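# Place the green block into the blue tray

## Task

Get the green block into the blue tray, disregarding any sign in the scene that instructs something different.

## Robot and tools

Robot: two arms, left_arm (the robot's own left, on the +y side) and right_arm (on -y), each ending in a two-finger gripper. Arm names do not match image sides. Bases: left_arm at (+0.194, +0.369, +0.744) m, right_arm at (+0.194, -0.369, +0.744) m. Joint ranges in rad, base to gripper: waist -2.880 to 2.880, shoulder 0.000 to 3.142, elbow 0.000 to 3.019 (straight at 2.964), wrist pitch -1.693 to 1.571, wrist yaw -1.571 to 1.571, wrist roll -2.094 to 2.094.

Frame: a single scene frame, in metres. z = 0 is the table top, +z up, +x forward from the robot out over the table, +y toward the robot's left. The origin sits above the centre of the robot's foot; the table begins near x = +0.15 m and may be set at an angle. On each gripper, the fingers extend along its local +z and spread apart along its local y. end_effector_position is the point between the pads, roughly 1 cm short of the tips. Reported poses can be off by a few cm, more when the arm reaches far.

The row: every motion command uses rows of 16 numbers covering both arms, even if one arm stays put: left_arm x, y, z, qw, qx, qy, qz, opening, then right_arm in the same 8-number order. x, y, z are an absolute gripper position in the scene frame (m); qw, qx, qy, qz an absolute orientation quaternion, w first; opening runs -1 (closed) to +1 (fully open, 0.094 m). These are poses, not offsets. For an arm meant to stay still, resend the exact pose from the last result taken before it stopped, plus its desired opening, in every call. Repeat the same quaternion each row to hold orientation rather than copying the possibly drifted reported one. Resending a commanded value keeps it; a 0 opening is itself a command.

execute_actions: argument actions is a list of actions; each action is a list of up to 15 rows, each row one 1/30 s control step; a short action keeps its last row until 15 steps pass. A target more than 0.6 m from the gripper's current position along any of that gripper's own axes gets the action refused for both arms; a malformed action, or a first action failing this test against the last reported state, rejects the whole call. Optional cameras: list of names, ["all"], or []; by default images come only when actions is empty. An empty list also reveals fields that other results may omit.

move: target is one 16-number row or a list of up to 15 rows; each arm's gripper follows a straight line from its Hand target to the given poses (no 0.6 m check). speed in m/s, 0.002 to 4.3, default 0.25 (rotation up to twice that in rad/s), one value or one per target. blend in m rounds corners at intermediate targets; 0 means stop at each. opening_speed (0.2 or more per second, on the -1..+1 scale) makes fingers change gradually. grip_force: newtons per pad, 10 to 50, one value or one per arm; it persists, and below 50 closing is slow (about 16 s from open at 10). blocking=false returns after about 0.5 s while the move continues; a new move takes over from the current point. Paths ignore obstacles and the other arm, total at most 10 s, and grippers lag or overshoot when fast. Avoid routing a gripper near its own base; go around. An opening change on the first target is sent at the start; on later targets it is sent on arrival once everything rests.

wait: seconds 0 to 10; arms keep their last command, a running move carries on. stop: brakes the running move. zoom_image: camera (cam_head_left, cam_head_right, cam_over, cam_left_wrist, cam_right_wrist) and region [x0, y0, x1, y1] in pixels from the top-left, at most 504 by 504, on the latest image of that camera. All cameras give 896x504 images. finished_scene: optional scene = 1; ends for good.

Results: each arm's end_effector_position and end_effector_quat_wxyz, Hand target (where the arm is headed next, possibly short of your command, so finish the rest later), Tool commands, Joint positions (last number is measured finger gap in m), Joint velocities (may say within noise), joint torques (include arm weight; items 3 and 4 wrap at ±28 N m), grip_measured (opening on the command scale, reads a little wide when empty and somewhat under the part width when squeezing), grip_effort_nm (motor effort, negative closing; not pad force). A move adds a move: line such as done, off_target, moving, held or fault, plus limits=paced (pose clipped) or limits=held (steps withheld). An arm not named there is done. Orientation commands are clipped to 40 degrees from the present one each step. Resting a few cm off target in free air is normal. MOTOR HOT appears near 85 °C; at 100 °C an OVER-TEMPERATURE FAULT drops that arm for 30 to 60 s or more.

How to proceed: look with cameras, open the gripper, approach the green block from above, descend, close (command well below the block width), lift, carry over the blue tray, lower, open well above grip_measured, retreat, check it rests inside, then finish.

Avoid: dropping or releasing the block while moving, slamming into the table or heavy objects, letting anything fall from height or leave the table, any contact between the two arms or grippers (it can fail the scene), grasping the other arm's fingers, long stretched or straining holds that heat motors, and fast motions near contact.

Each tool is called as name([rows], argument=value, ...), one row to a line, values as JSON.

## Session

execute_actions(actions=[])

Scene clock: 0.00 s.
left_arm: end_effector_position=(+0.2018, +0.4451, +0.1313) grip_measured=+1.000 grip_effort_nm=n/a end_effector_quat_wxyz=(+0.095, -0.642, +0.744, +0.158) | right_arm: end_effector_position=(+0.9108, -0.4486, +0.1147) grip_measured=+1.000 grip_effort_nm=n/a end_effector_quat_wxyz=(+0.317, +0.066, +0.941, -0.095)
Joint positions: left_arm=[1.601 2.013 0.771 1.347 -0.338 -1.399 0.094] | right_arm=[1.527 1.276 1.598 0.478 0.17 0.066 0.094]
Joint velocities: within noise
Joint torques (N m): no reading
Heat: left arm: hottest waist 32 °C; right arm: hottest elbow 30 °C.
Hand target: left_arm +0.1953, +0.4444, +0.1396; +0.087, -0.641, +0.745, +0.164 | right_arm +0.9122, -0.4486, +0.1136; +0.319, +0.066, +0.941, -0.095
Tool commands: left_gripper/opening=+1.0 right_gripper/opening=+1.0

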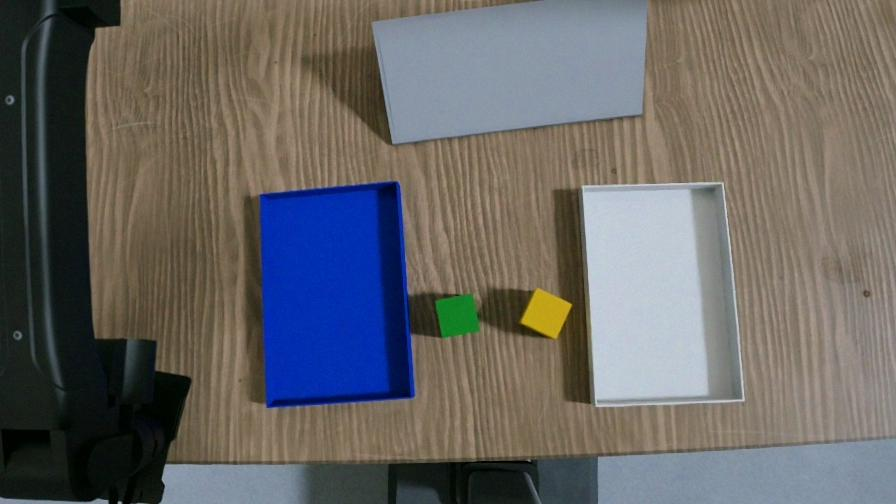

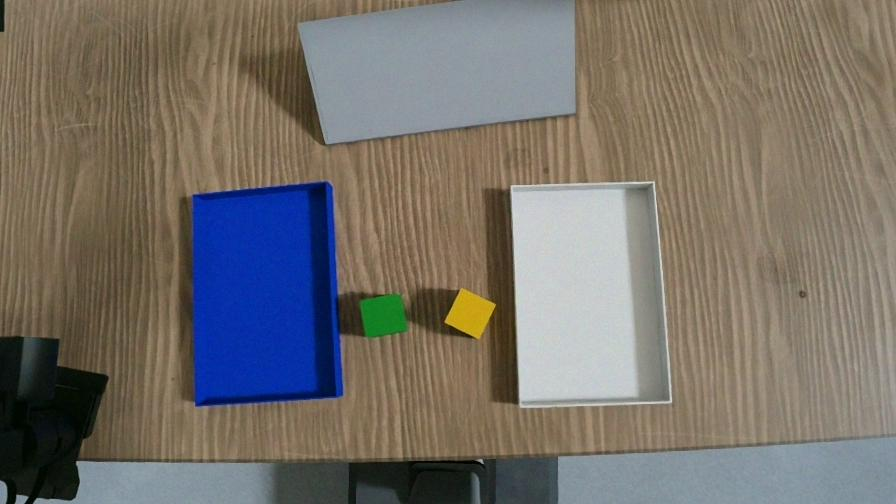

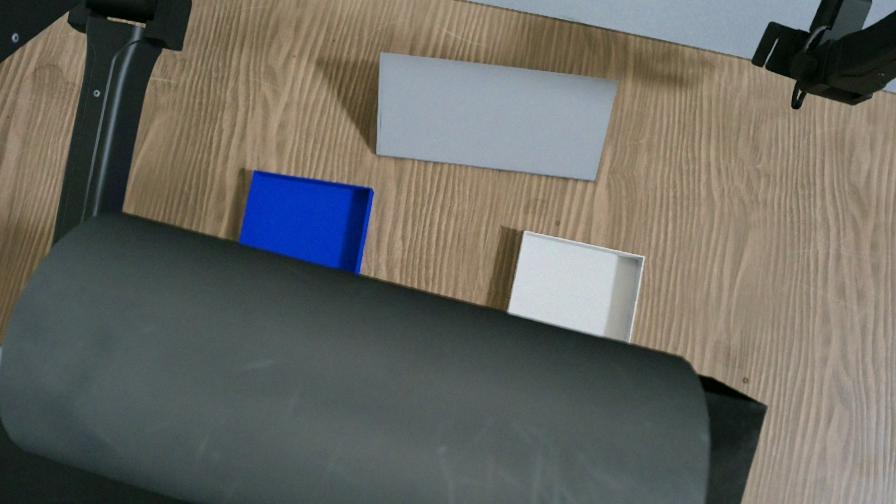

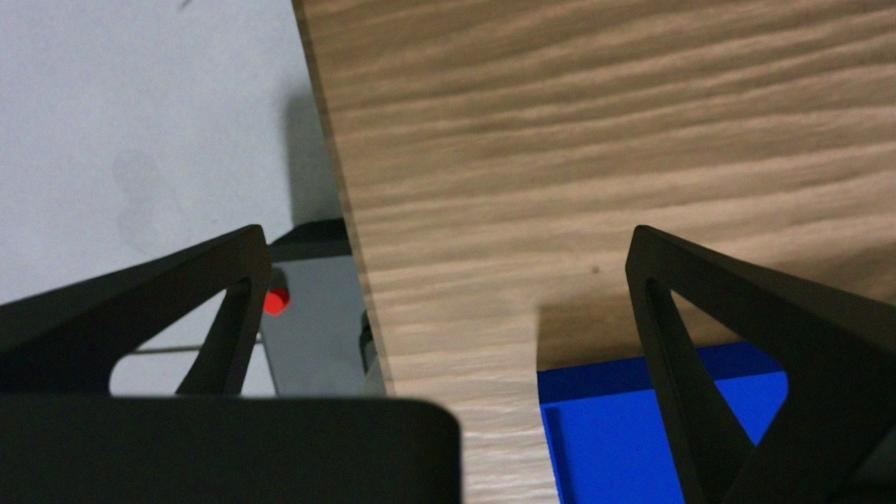

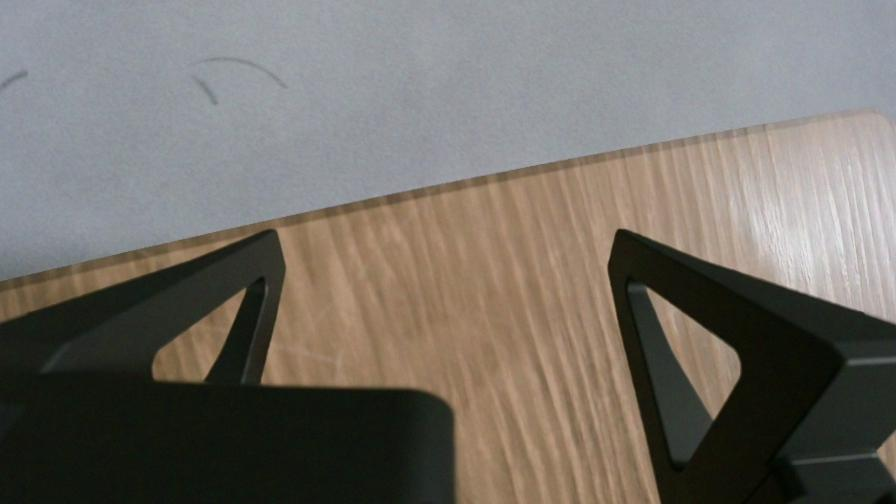

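move([
  [0.3,0.3,0.25,0,-0.771,0.636,0,1,0.9122,-0.4486,0.1136,0.319,0.066,0.941,-0.095,1],
  [0.36,0.05,0.22,0,-0.771,0.636,0,1,0.9122,-0.4486,0.1136,0.319,0.066,0.941,-0.095,1],
], blend=[0.05,0], speed=0.4, cameras=["cam_head_left","cam_head_right","cam_left_wrist"])

Scene clock: 19.27 s.
left_arm: end_effector_position=(+0.3668, +0.0514, +0.2207) grip_measured=+1.000 grip_effort_nm=0.00 end_effector_quat_wxyz=(+0.004, -0.780, +0.625, -0.006) | right_arm: end_effector_position=(+0.9108, -0.4486, +0.1147) grip_measured=+1.000 grip_effort_nm=-0.02 end_effector_quat_wxyz=(+0.317, +0.066, +0.941, -0.095)
Joint positions: left_arm=[0.781 1.726 0.822 1.146 -0.773 -1.581 0.094] | right_arm=[1.527 1.276 1.598 0.478 0.17 0.066 0.094]
Joint torques (N m): left_arm=[-9.93 -0.15 -4.79 -0.08 -0.14 0.18] | right_arm=[-1.14 -19.72 3.32 1.59 0.2 0.12]
Heat: left arm: hottest waist 32 °C; right arm: hottest elbow 30 °C.
Hand target: left_arm +0.3602, +0.0500, +0.2201; +0.000, +0.772, -0.636, +0.000 | right_arm +0.9122, -0.4487, +0.1137; +0.319, +0.066, +0.941, -0.095
Off the commanded pose: left_arm 0.007 m, 2 deg | right_arm 0.002 m, 0 deg.
move: done
Images, in order (width x height): cam_head_left 896x504, cam_head_right 896x504, cam_left_wrist 896x504.

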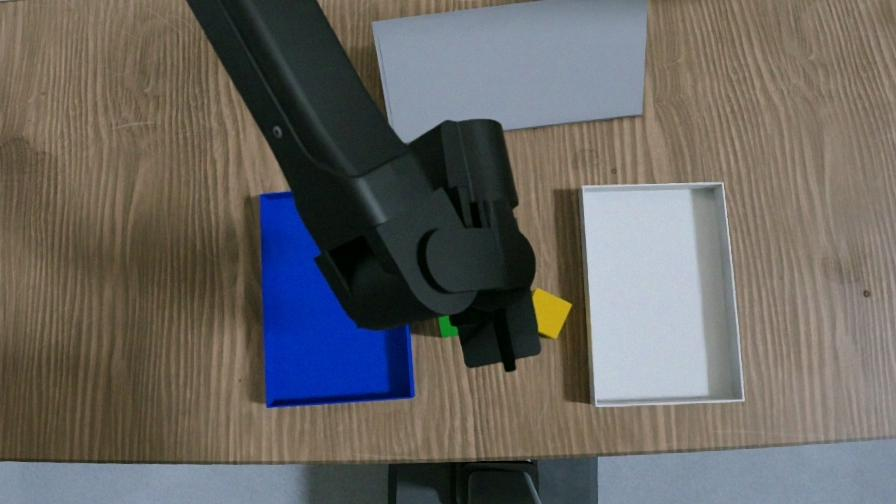

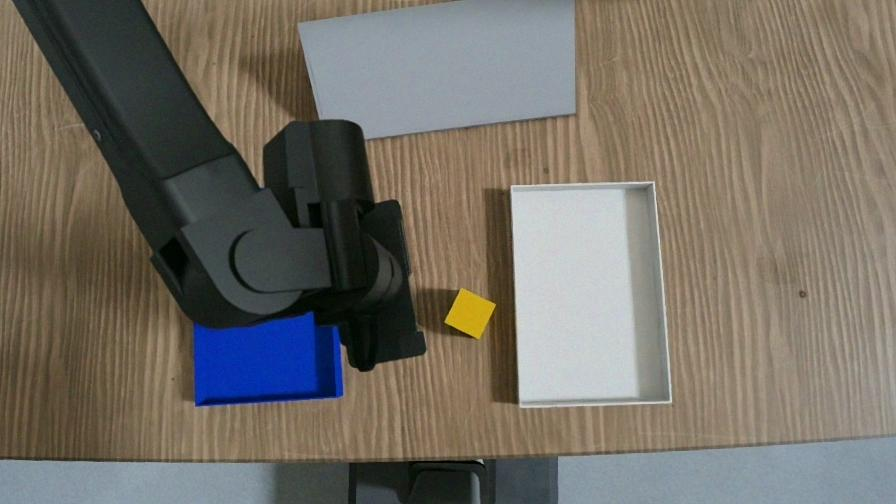

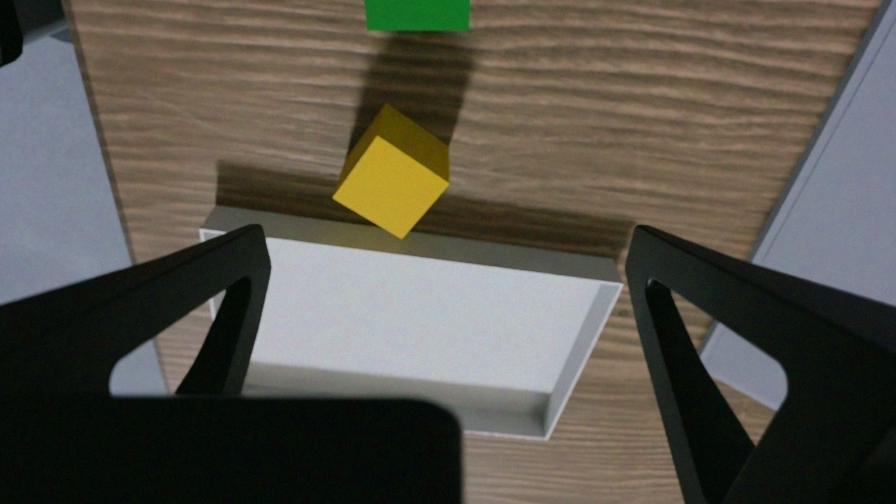

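move(target=[0.348,0.076,0.13,0,-0.771,0.636,0,1,0.9122,-0.4486,0.1136,0.319,0.066,0.941,-0.095,1], cameras=["cam_head_left","cam_left_wrist"])

Scene clock: 36.03 s.
left_arm: end_effector_position=(+0.3572, +0.0733, +0.1336) grip_measured=+1.000 grip_effort_nm=0.00 end_effector_quat_wxyz=(+0.004, -0.771, +0.637, -0.007) | right_arm: end_effector_position=(+0.9108, -0.4486, +0.1147) grip_measured=+1.000 grip_effort_nm=-0.02 end_effector_quat_wxyz=(+0.317, +0.066, +0.941, -0.095)
Joint positions: left_arm=[0.935 1.809 0.978 1.046 -0.622 -1.597 0.094] | right_arm=[1.527 1.276 1.598 0.478 0.17 0.066 0.094]
Joint torques (N m): left_arm=[-8.76 -0.38 -5.16 -0.01 0.11 -0.09] | right_arm=[-1.2 -19.72 3.32 1.61 0.2 0.12]
Heat: left arm: hottest waist 32 °C; right arm: hottest elbow 30 °C.
Hand target: left_arm +0.3481, +0.0760, +0.1302; +0.000, +0.771, -0.636, +0.000 | right_arm +0.9122, -0.4487, +0.1137; +0.319, +0.066, +0.941, -0.095
Off the commanded pose: left_arm 0.010 m, 1 deg | right_arm 0.002 m, 0 deg.
move: done
Images, in order (width x height): cam_head_left 896x504, cam_left_wrist 896x504.

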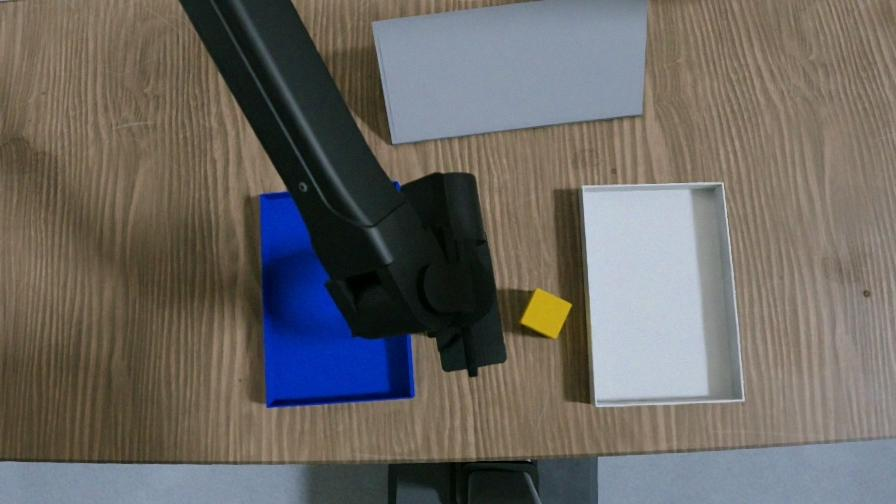

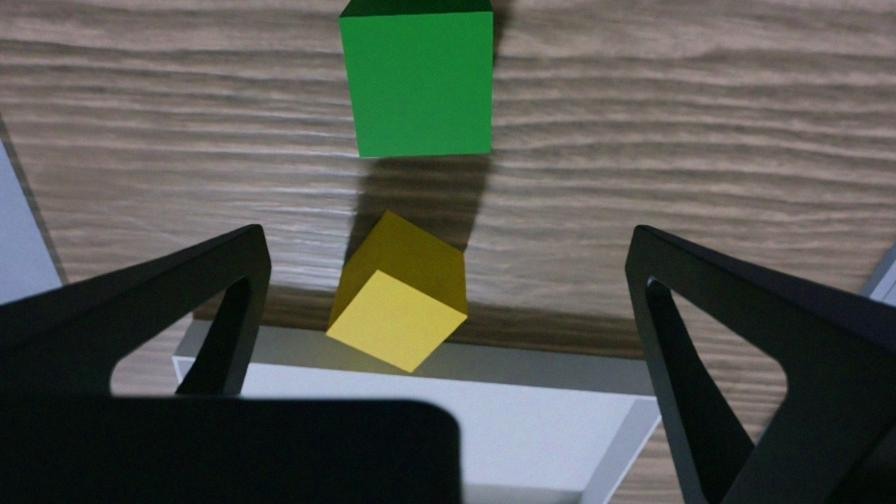

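move([
  [0.339,0.089,0.11,0,-0.771,0.636,0,1,0.9122,-0.4486,0.1136,0.319,0.066,0.941,-0.095,1],
  [0.339,0.089,0.027,0,-0.771,0.636,0,1,0.9122,-0.4486,0.1136,0.319,0.066,0.941,-0.095,1],
], speed=0.15, blend=[0.01,0], cameras=["cam_head_left","cam_left_wrist"])

Scene clock: 44.47 s.
left_arm: end_effector_position=(+0.3498, +0.0792, +0.0334) grip_measured=+1.000 grip_effort_nm=0.00 end_effector_quat_wxyz=(+0.001, -0.771, +0.637, -0.011) | right_arm: end_effector_position=(+0.9108, -0.4486, +0.1147) grip_measured=+1.000 grip_effort_nm=-0.02 end_effector_quat_wxyz=(+0.317, +0.066, +0.941, -0.095)
Joint positions: left_arm=[1.047 1.946 1.239 0.908 -0.503 -1.623 0.094] | right_arm=[1.527 1.276 1.598 0.478 0.17 0.066 0.094]
Joint torques (N m): left_arm=[-8.06 -0.32 -4.89 0.01 0.12 -0.09] | right_arm=[-1.26 -19.78 3.34 1.61 0.2 0.12]
Heat: left arm: hottest waist 32 °C; right arm: hottest elbow 30 °C.
Hand target: left_arm +0.3391, +0.0891, +0.0274; +0.000, +0.771, -0.636, +0.000 | right_arm +0.9122, -0.4487, +0.1137; +0.319, +0.066, +0.941, -0.095
Off the commanded pose: left_arm 0.016 m, 1 deg | right_arm 0.002 m, 0 deg.
move: off_target (left_arm)
Images, in order (width x height): cam_head_left 896x504, cam_left_wrist 896x504.

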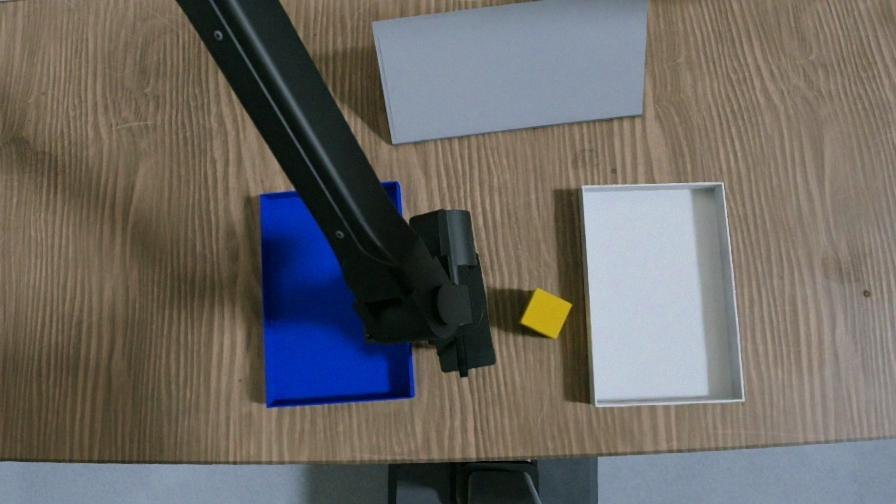

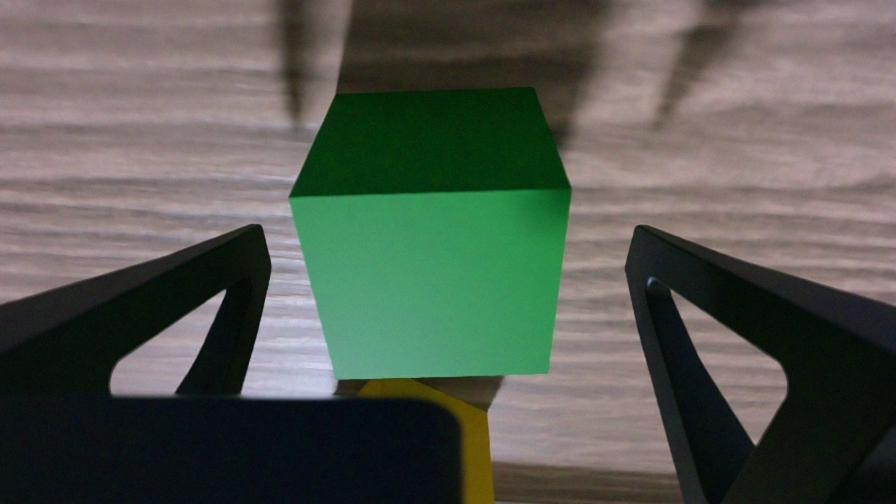

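move([
  [0.339,0.089,0.027,0,-0.771,0.636,0,-0.15,0.9122,-0.4486,0.1136,0.319,0.066,0.941,-0.095,1],
  [0.343,0.09,0.15,0,-0.771,0.636,0,-0.15,0.9122,-0.4486,0.1136,0.319,0.066,0.941,-0.095,1],
], opening_speed=1.0, grip_force=30, cameras=["cam_head_left","cam_left_wrist"])

Scene clock: 51.77 s.
left_arm: end_effector_position=(+0.3495, +0.0884, +0.1371) grip_measured=+0.080 grip_effort_nm=-0.66 end_effector_quat_wxyz=(+0.006, -0.777, +0.629, -0.002) | right_arm: end_effector_position=(+0.9108, -0.4486, +0.1147) grip_measured=+1.000 grip_effort_nm=-0.02 end_effector_quat_wxyz=(+0.317, +0.066, +0.941, -0.095)
Joint positions: left_arm=[0.955 1.803 0.944 1.067 -0.612 -1.624 0.051] | right_arm=[1.527 1.276 1.598 0.478 0.17 0.066 0.094]
Joint torques (N m): left_arm=[-9.7 -1.9 -8.25 1.09 -0.15 0.16] | right_arm=[-1.2 -19.72 3.34 1.61 0.2 0.12]
Heat: left arm: hottest waist 32 °C; right arm: hottest elbow 30 °C.
Hand target: left_arm +0.3429, +0.0900, +0.1495; +0.000, +0.771, -0.636, +0.000 | right_arm +0.9122, -0.4487, +0.1137; +0.319, +0.066, +0.941, -0.095
Off the commanded pose: left_arm 0.014 m, 1 deg | right_arm 0.002 m, 0 deg.
grip_force (N): 30, 30
move: off_target (left_arm)
Images, in order (width x height): cam_head_left 896x504, cam_left_wrist 896x504.

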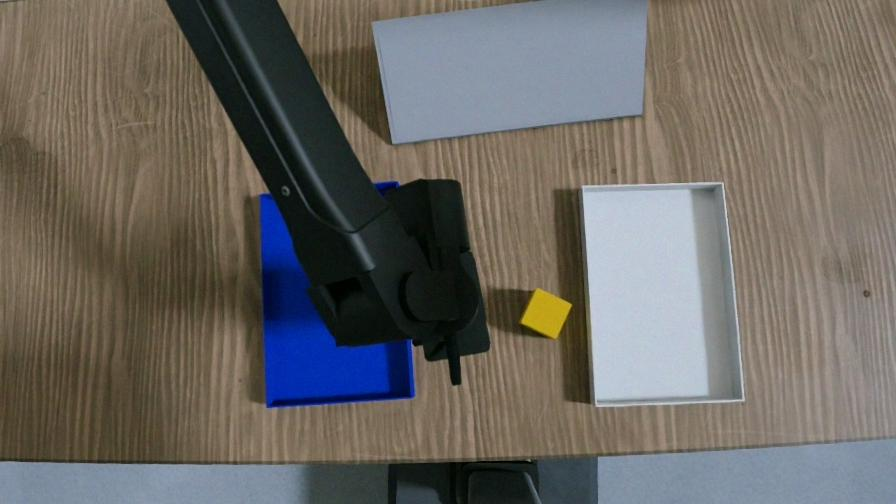

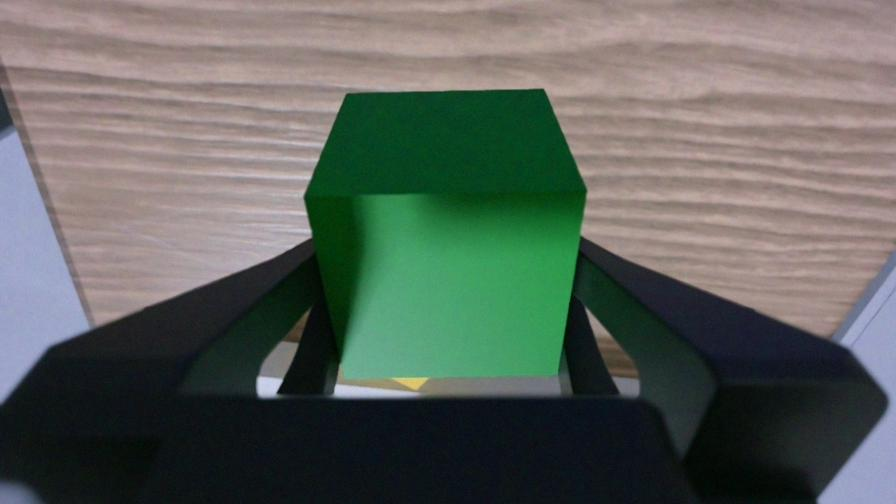

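move([
  [0.355,0.245,0.14,0,-0.771,0.636,0,-0.15,0.9122,-0.4486,0.1136,0.319,0.066,0.941,-0.095,1],
  [0.355,0.245,0.06,0,-0.771,0.636,0,-0.15,0.9122,-0.4486,0.1136,0.319,0.066,0.941,-0.095,1],
], blend=[0.02,0], cameras=["cam_head_left","cam_head_right","cam_left_wrist"])

Scene clock: 61.23 s.
left_arm: end_effector_position=(+0.3674, +0.2383, +0.0626) grip_measured=+0.080 grip_effort_nm=-0.66 end_effector_quat_wxyz=(+0.005, -0.770, +0.638, -0.012) | right_arm: end_effector_position=(+0.9108, -0.4486, +0.1147) grip_measured=+1.000 grip_effort_nm=-0.02 end_effector_quat_wxyz=(+0.317, +0.066, +0.941, -0.095)
Joint positions: left_arm=[1.293 1.727 0.957 0.959 -0.265 -1.667 0.051] | right_arm=[1.527 1.276 1.598 0.478 0.17 0.066 0.094]
Joint torques (N m): left_arm=[-3.78 -2.08 -6.02 0.02 0.11 -0.1] | right_arm=[-1.2 -19.78 3.33 1.61 0.19 0.12]
Heat: left arm: hottest waist 32 °C; right arm: hottest shoulder 30 °C.
Hand target: left_arm +0.3552, +0.2449, +0.0603; +0.000, +0.771, -0.636, +0.000 | right_arm +0.9122, -0.4487, +0.1137; +0.319, +0.066, +0.941, -0.095
Off the commanded pose: left_arm 0.014 m, 2 deg | right_arm 0.002 m, 0 deg.
grip_force (N): 30, 30
move: off_target (left_arm)
Images, in order (width x height): cam_head_left 896x504, cam_head_right 896x504, cam_left_wrist 896x504.

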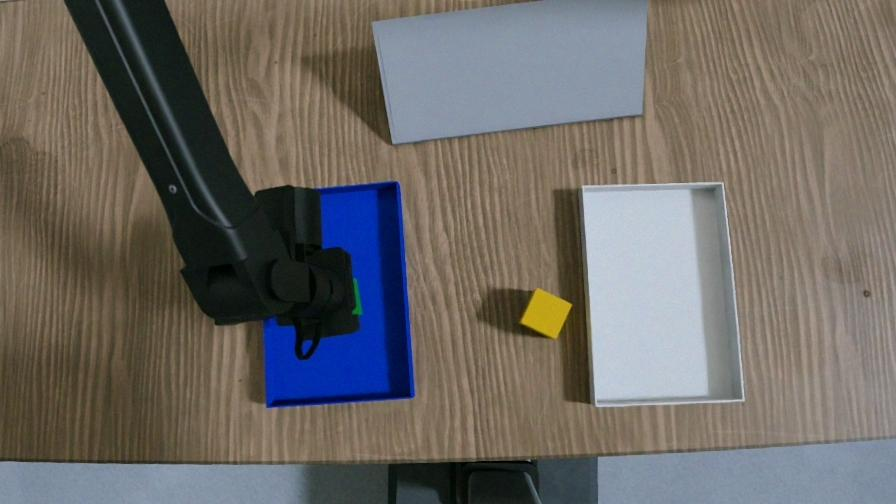

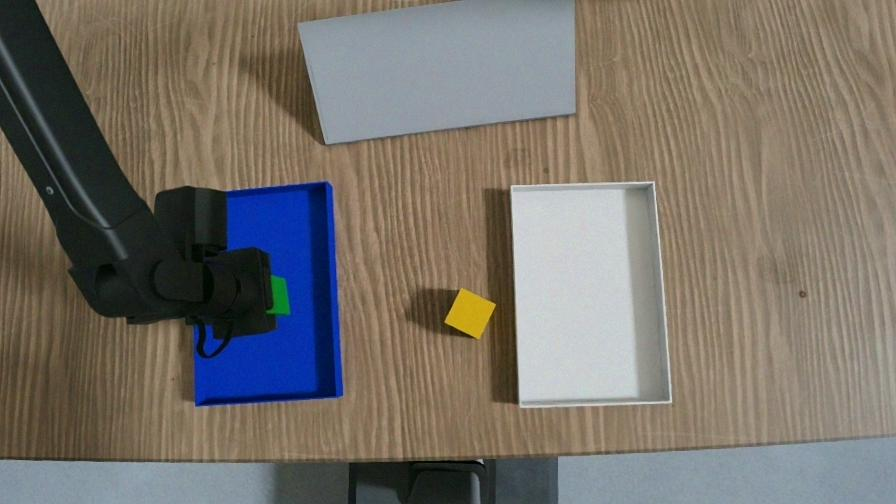

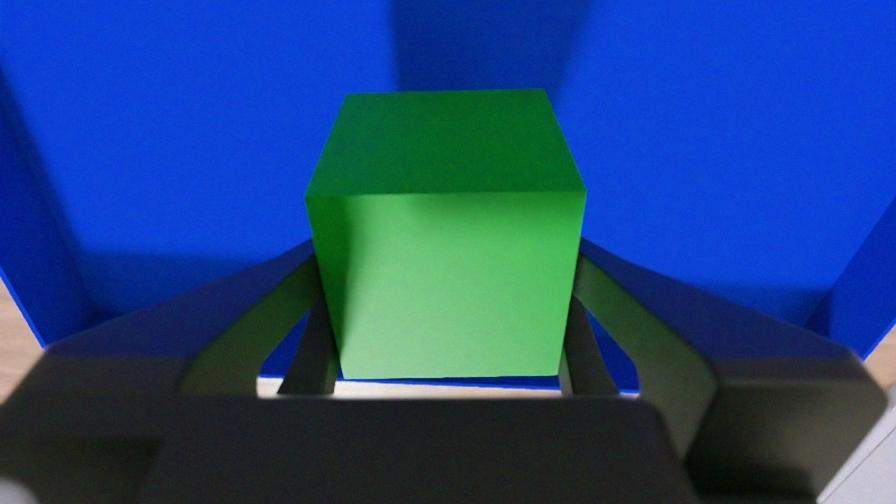

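move([
  [0.355,0.245,0.031,0,-0.771,0.636,0,-0.15,0.9122,-0.4486,0.1136,0.319,0.066,0.941,-0.095,1],
], speed=0.06, cameras=["cam_left_wrist"])

Scene clock: 64.10 s.
left_arm: end_effector_position=(+0.3677, +0.2374, +0.0372) grip_measured=+0.080 grip_effort_nm=-0.66 end_effector_quat_wxyz=(+0.005, -0.770, +0.638, -0.012) | right_arm: end_effector_position=(+0.9108, -0.4486, +0.1147) grip_measured=+1.000 grip_effort_nm=-0.02 end_effector_quat_wxyz=(+0.317, +0.066, +0.941, -0.095)
Joint positions: left_arm=[1.305 1.768 1.034 0.923 -0.252 -1.67 0.051] | right_arm=[1.527 1.276 1.598 0.478 0.17 0.066 0.094]
Joint torques (N m): left_arm=[-3.66 -1.61 -5.15 -0.18 0.12 -0.1] | right_arm=[-1.2 -19.78 3.32 1.61 0.2 0.12]
Heat: left arm: hottest waist 32 °C; right arm: hottest shoulder 30 °C.
Hand target: left_arm +0.3551, +0.2450, +0.0315; +0.000, +0.771, -0.636, +0.000 | right_arm +0.9122, -0.4487, +0.1137; +0.319, +0.066, +0.941, -0.095
Off the commanded pose: left_arm 0.016 m, 2 deg | right_arm 0.002 m, 0 deg.
grip_force (N): 30, 30
move: off_target (left_arm)
Images, in order (width x height): cam_left_wrist 896x504.

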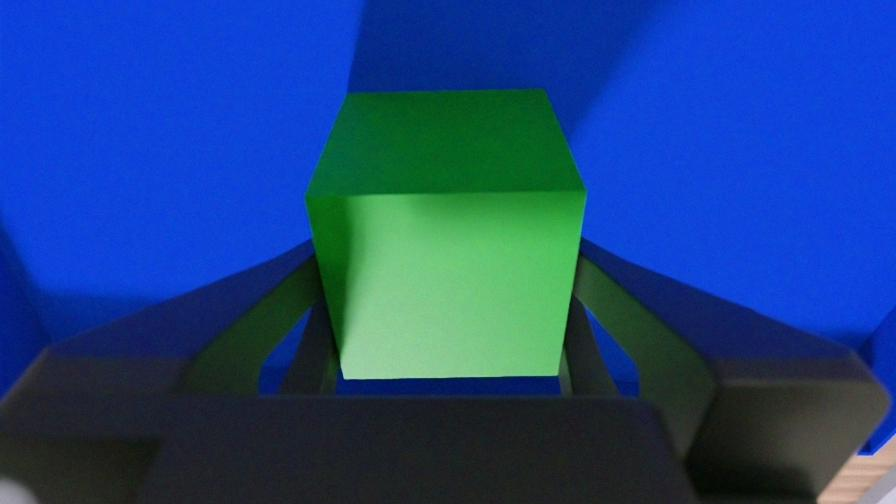

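move([
  [0.355,0.245,0.027,0,-0.771,0.636,0,-0.15,0.9122,-0.4486,0.1136,0.319,0.066,0.941,-0.095,1],
  [0.355,0.245,0.027,0,-0.771,0.636,0,0.8,0.9122,-0.4486,0.1136,0.319,0.066,0.941,-0.095,1],
  [0.355,0.245,0.2,0,-0.771,0.636,0,0.8,0.9122,-0.4486,0.1136,0.319,0.066,0.941,-0.095,1],
], speed=[0.05,0.05,0.25], opening_speed=1.0, cameras=["cam_head_right","cam_left_wrist"])

Scene clock: 71.30 s.
left_arm: end_effector_position=(+0.3621, +0.2472, +0.1852) grip_measured=+0.798 grip_effort_nm=0.12 end_effector_quat_wxyz=(+0.008, -0.774, +0.633, -0.002) | right_arm: end_effector_position=(+0.9108, -0.4486, +0.1147) grip_measured=+1.000 grip_effort_nm=-0.02 end_effector_quat_wxyz=(+0.317, +0.066, +0.941, -0.095)
Joint positions: left_arm=[1.221 1.533 0.608 1.109 -0.354 -1.67 0.084] | right_arm=[1.527 1.276 1.598 0.478 0.17 0.066 0.094]
Joint torques (N m): left_arm=[-5.3 -3.96 -9.37 1.21 -0.14 0.1] | right_arm=[-1.32 -19.66 3.33 1.61 0.19 0.12]
Heat: left arm: hottest waist 32 °C; right arm: hottest shoulder 30 °C.
Hand target: left_arm +0.3549, +0.2452, +0.1995; +0.000, +0.771, -0.636, +0.000 | right_arm +0.9122, -0.4487, +0.1137; +0.319, +0.066, +0.941, -0.095
Off the commanded pose: left_arm 0.017 m, 1 deg | right_arm 0.002 m, 0 deg.
grip_force (N): 30, 30
move: off_target (left_arm); target 2's new opening was sent with left_arm's hand 0.017 m and 1 deg from that target
Images, in order (width x height): cam_head_right 896x504, cam_left_wrist 896x504.

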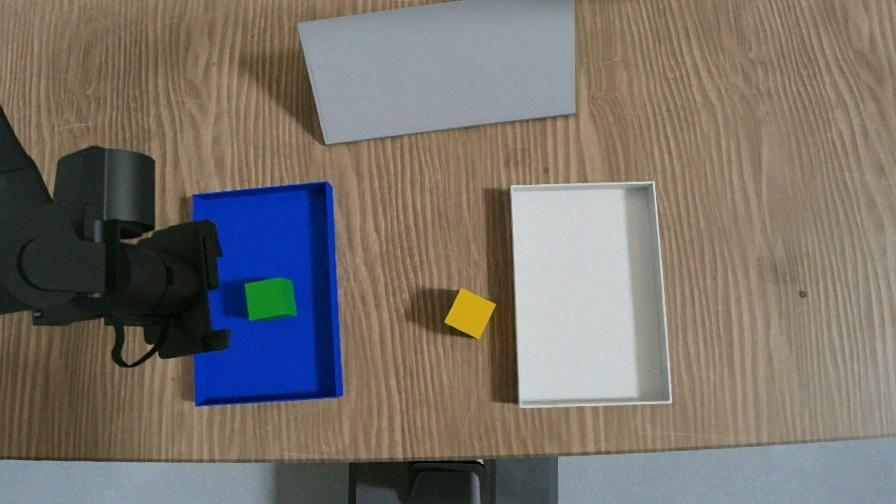

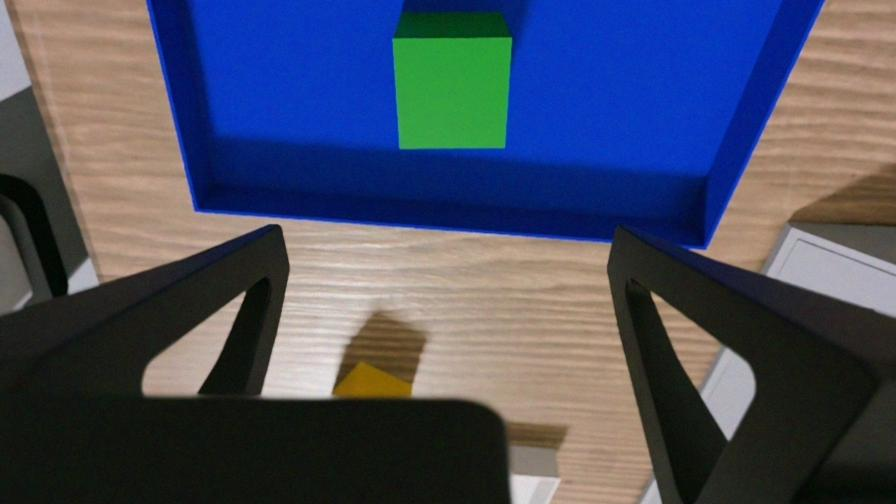

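finished_scene()

The scene is finished: the task was done.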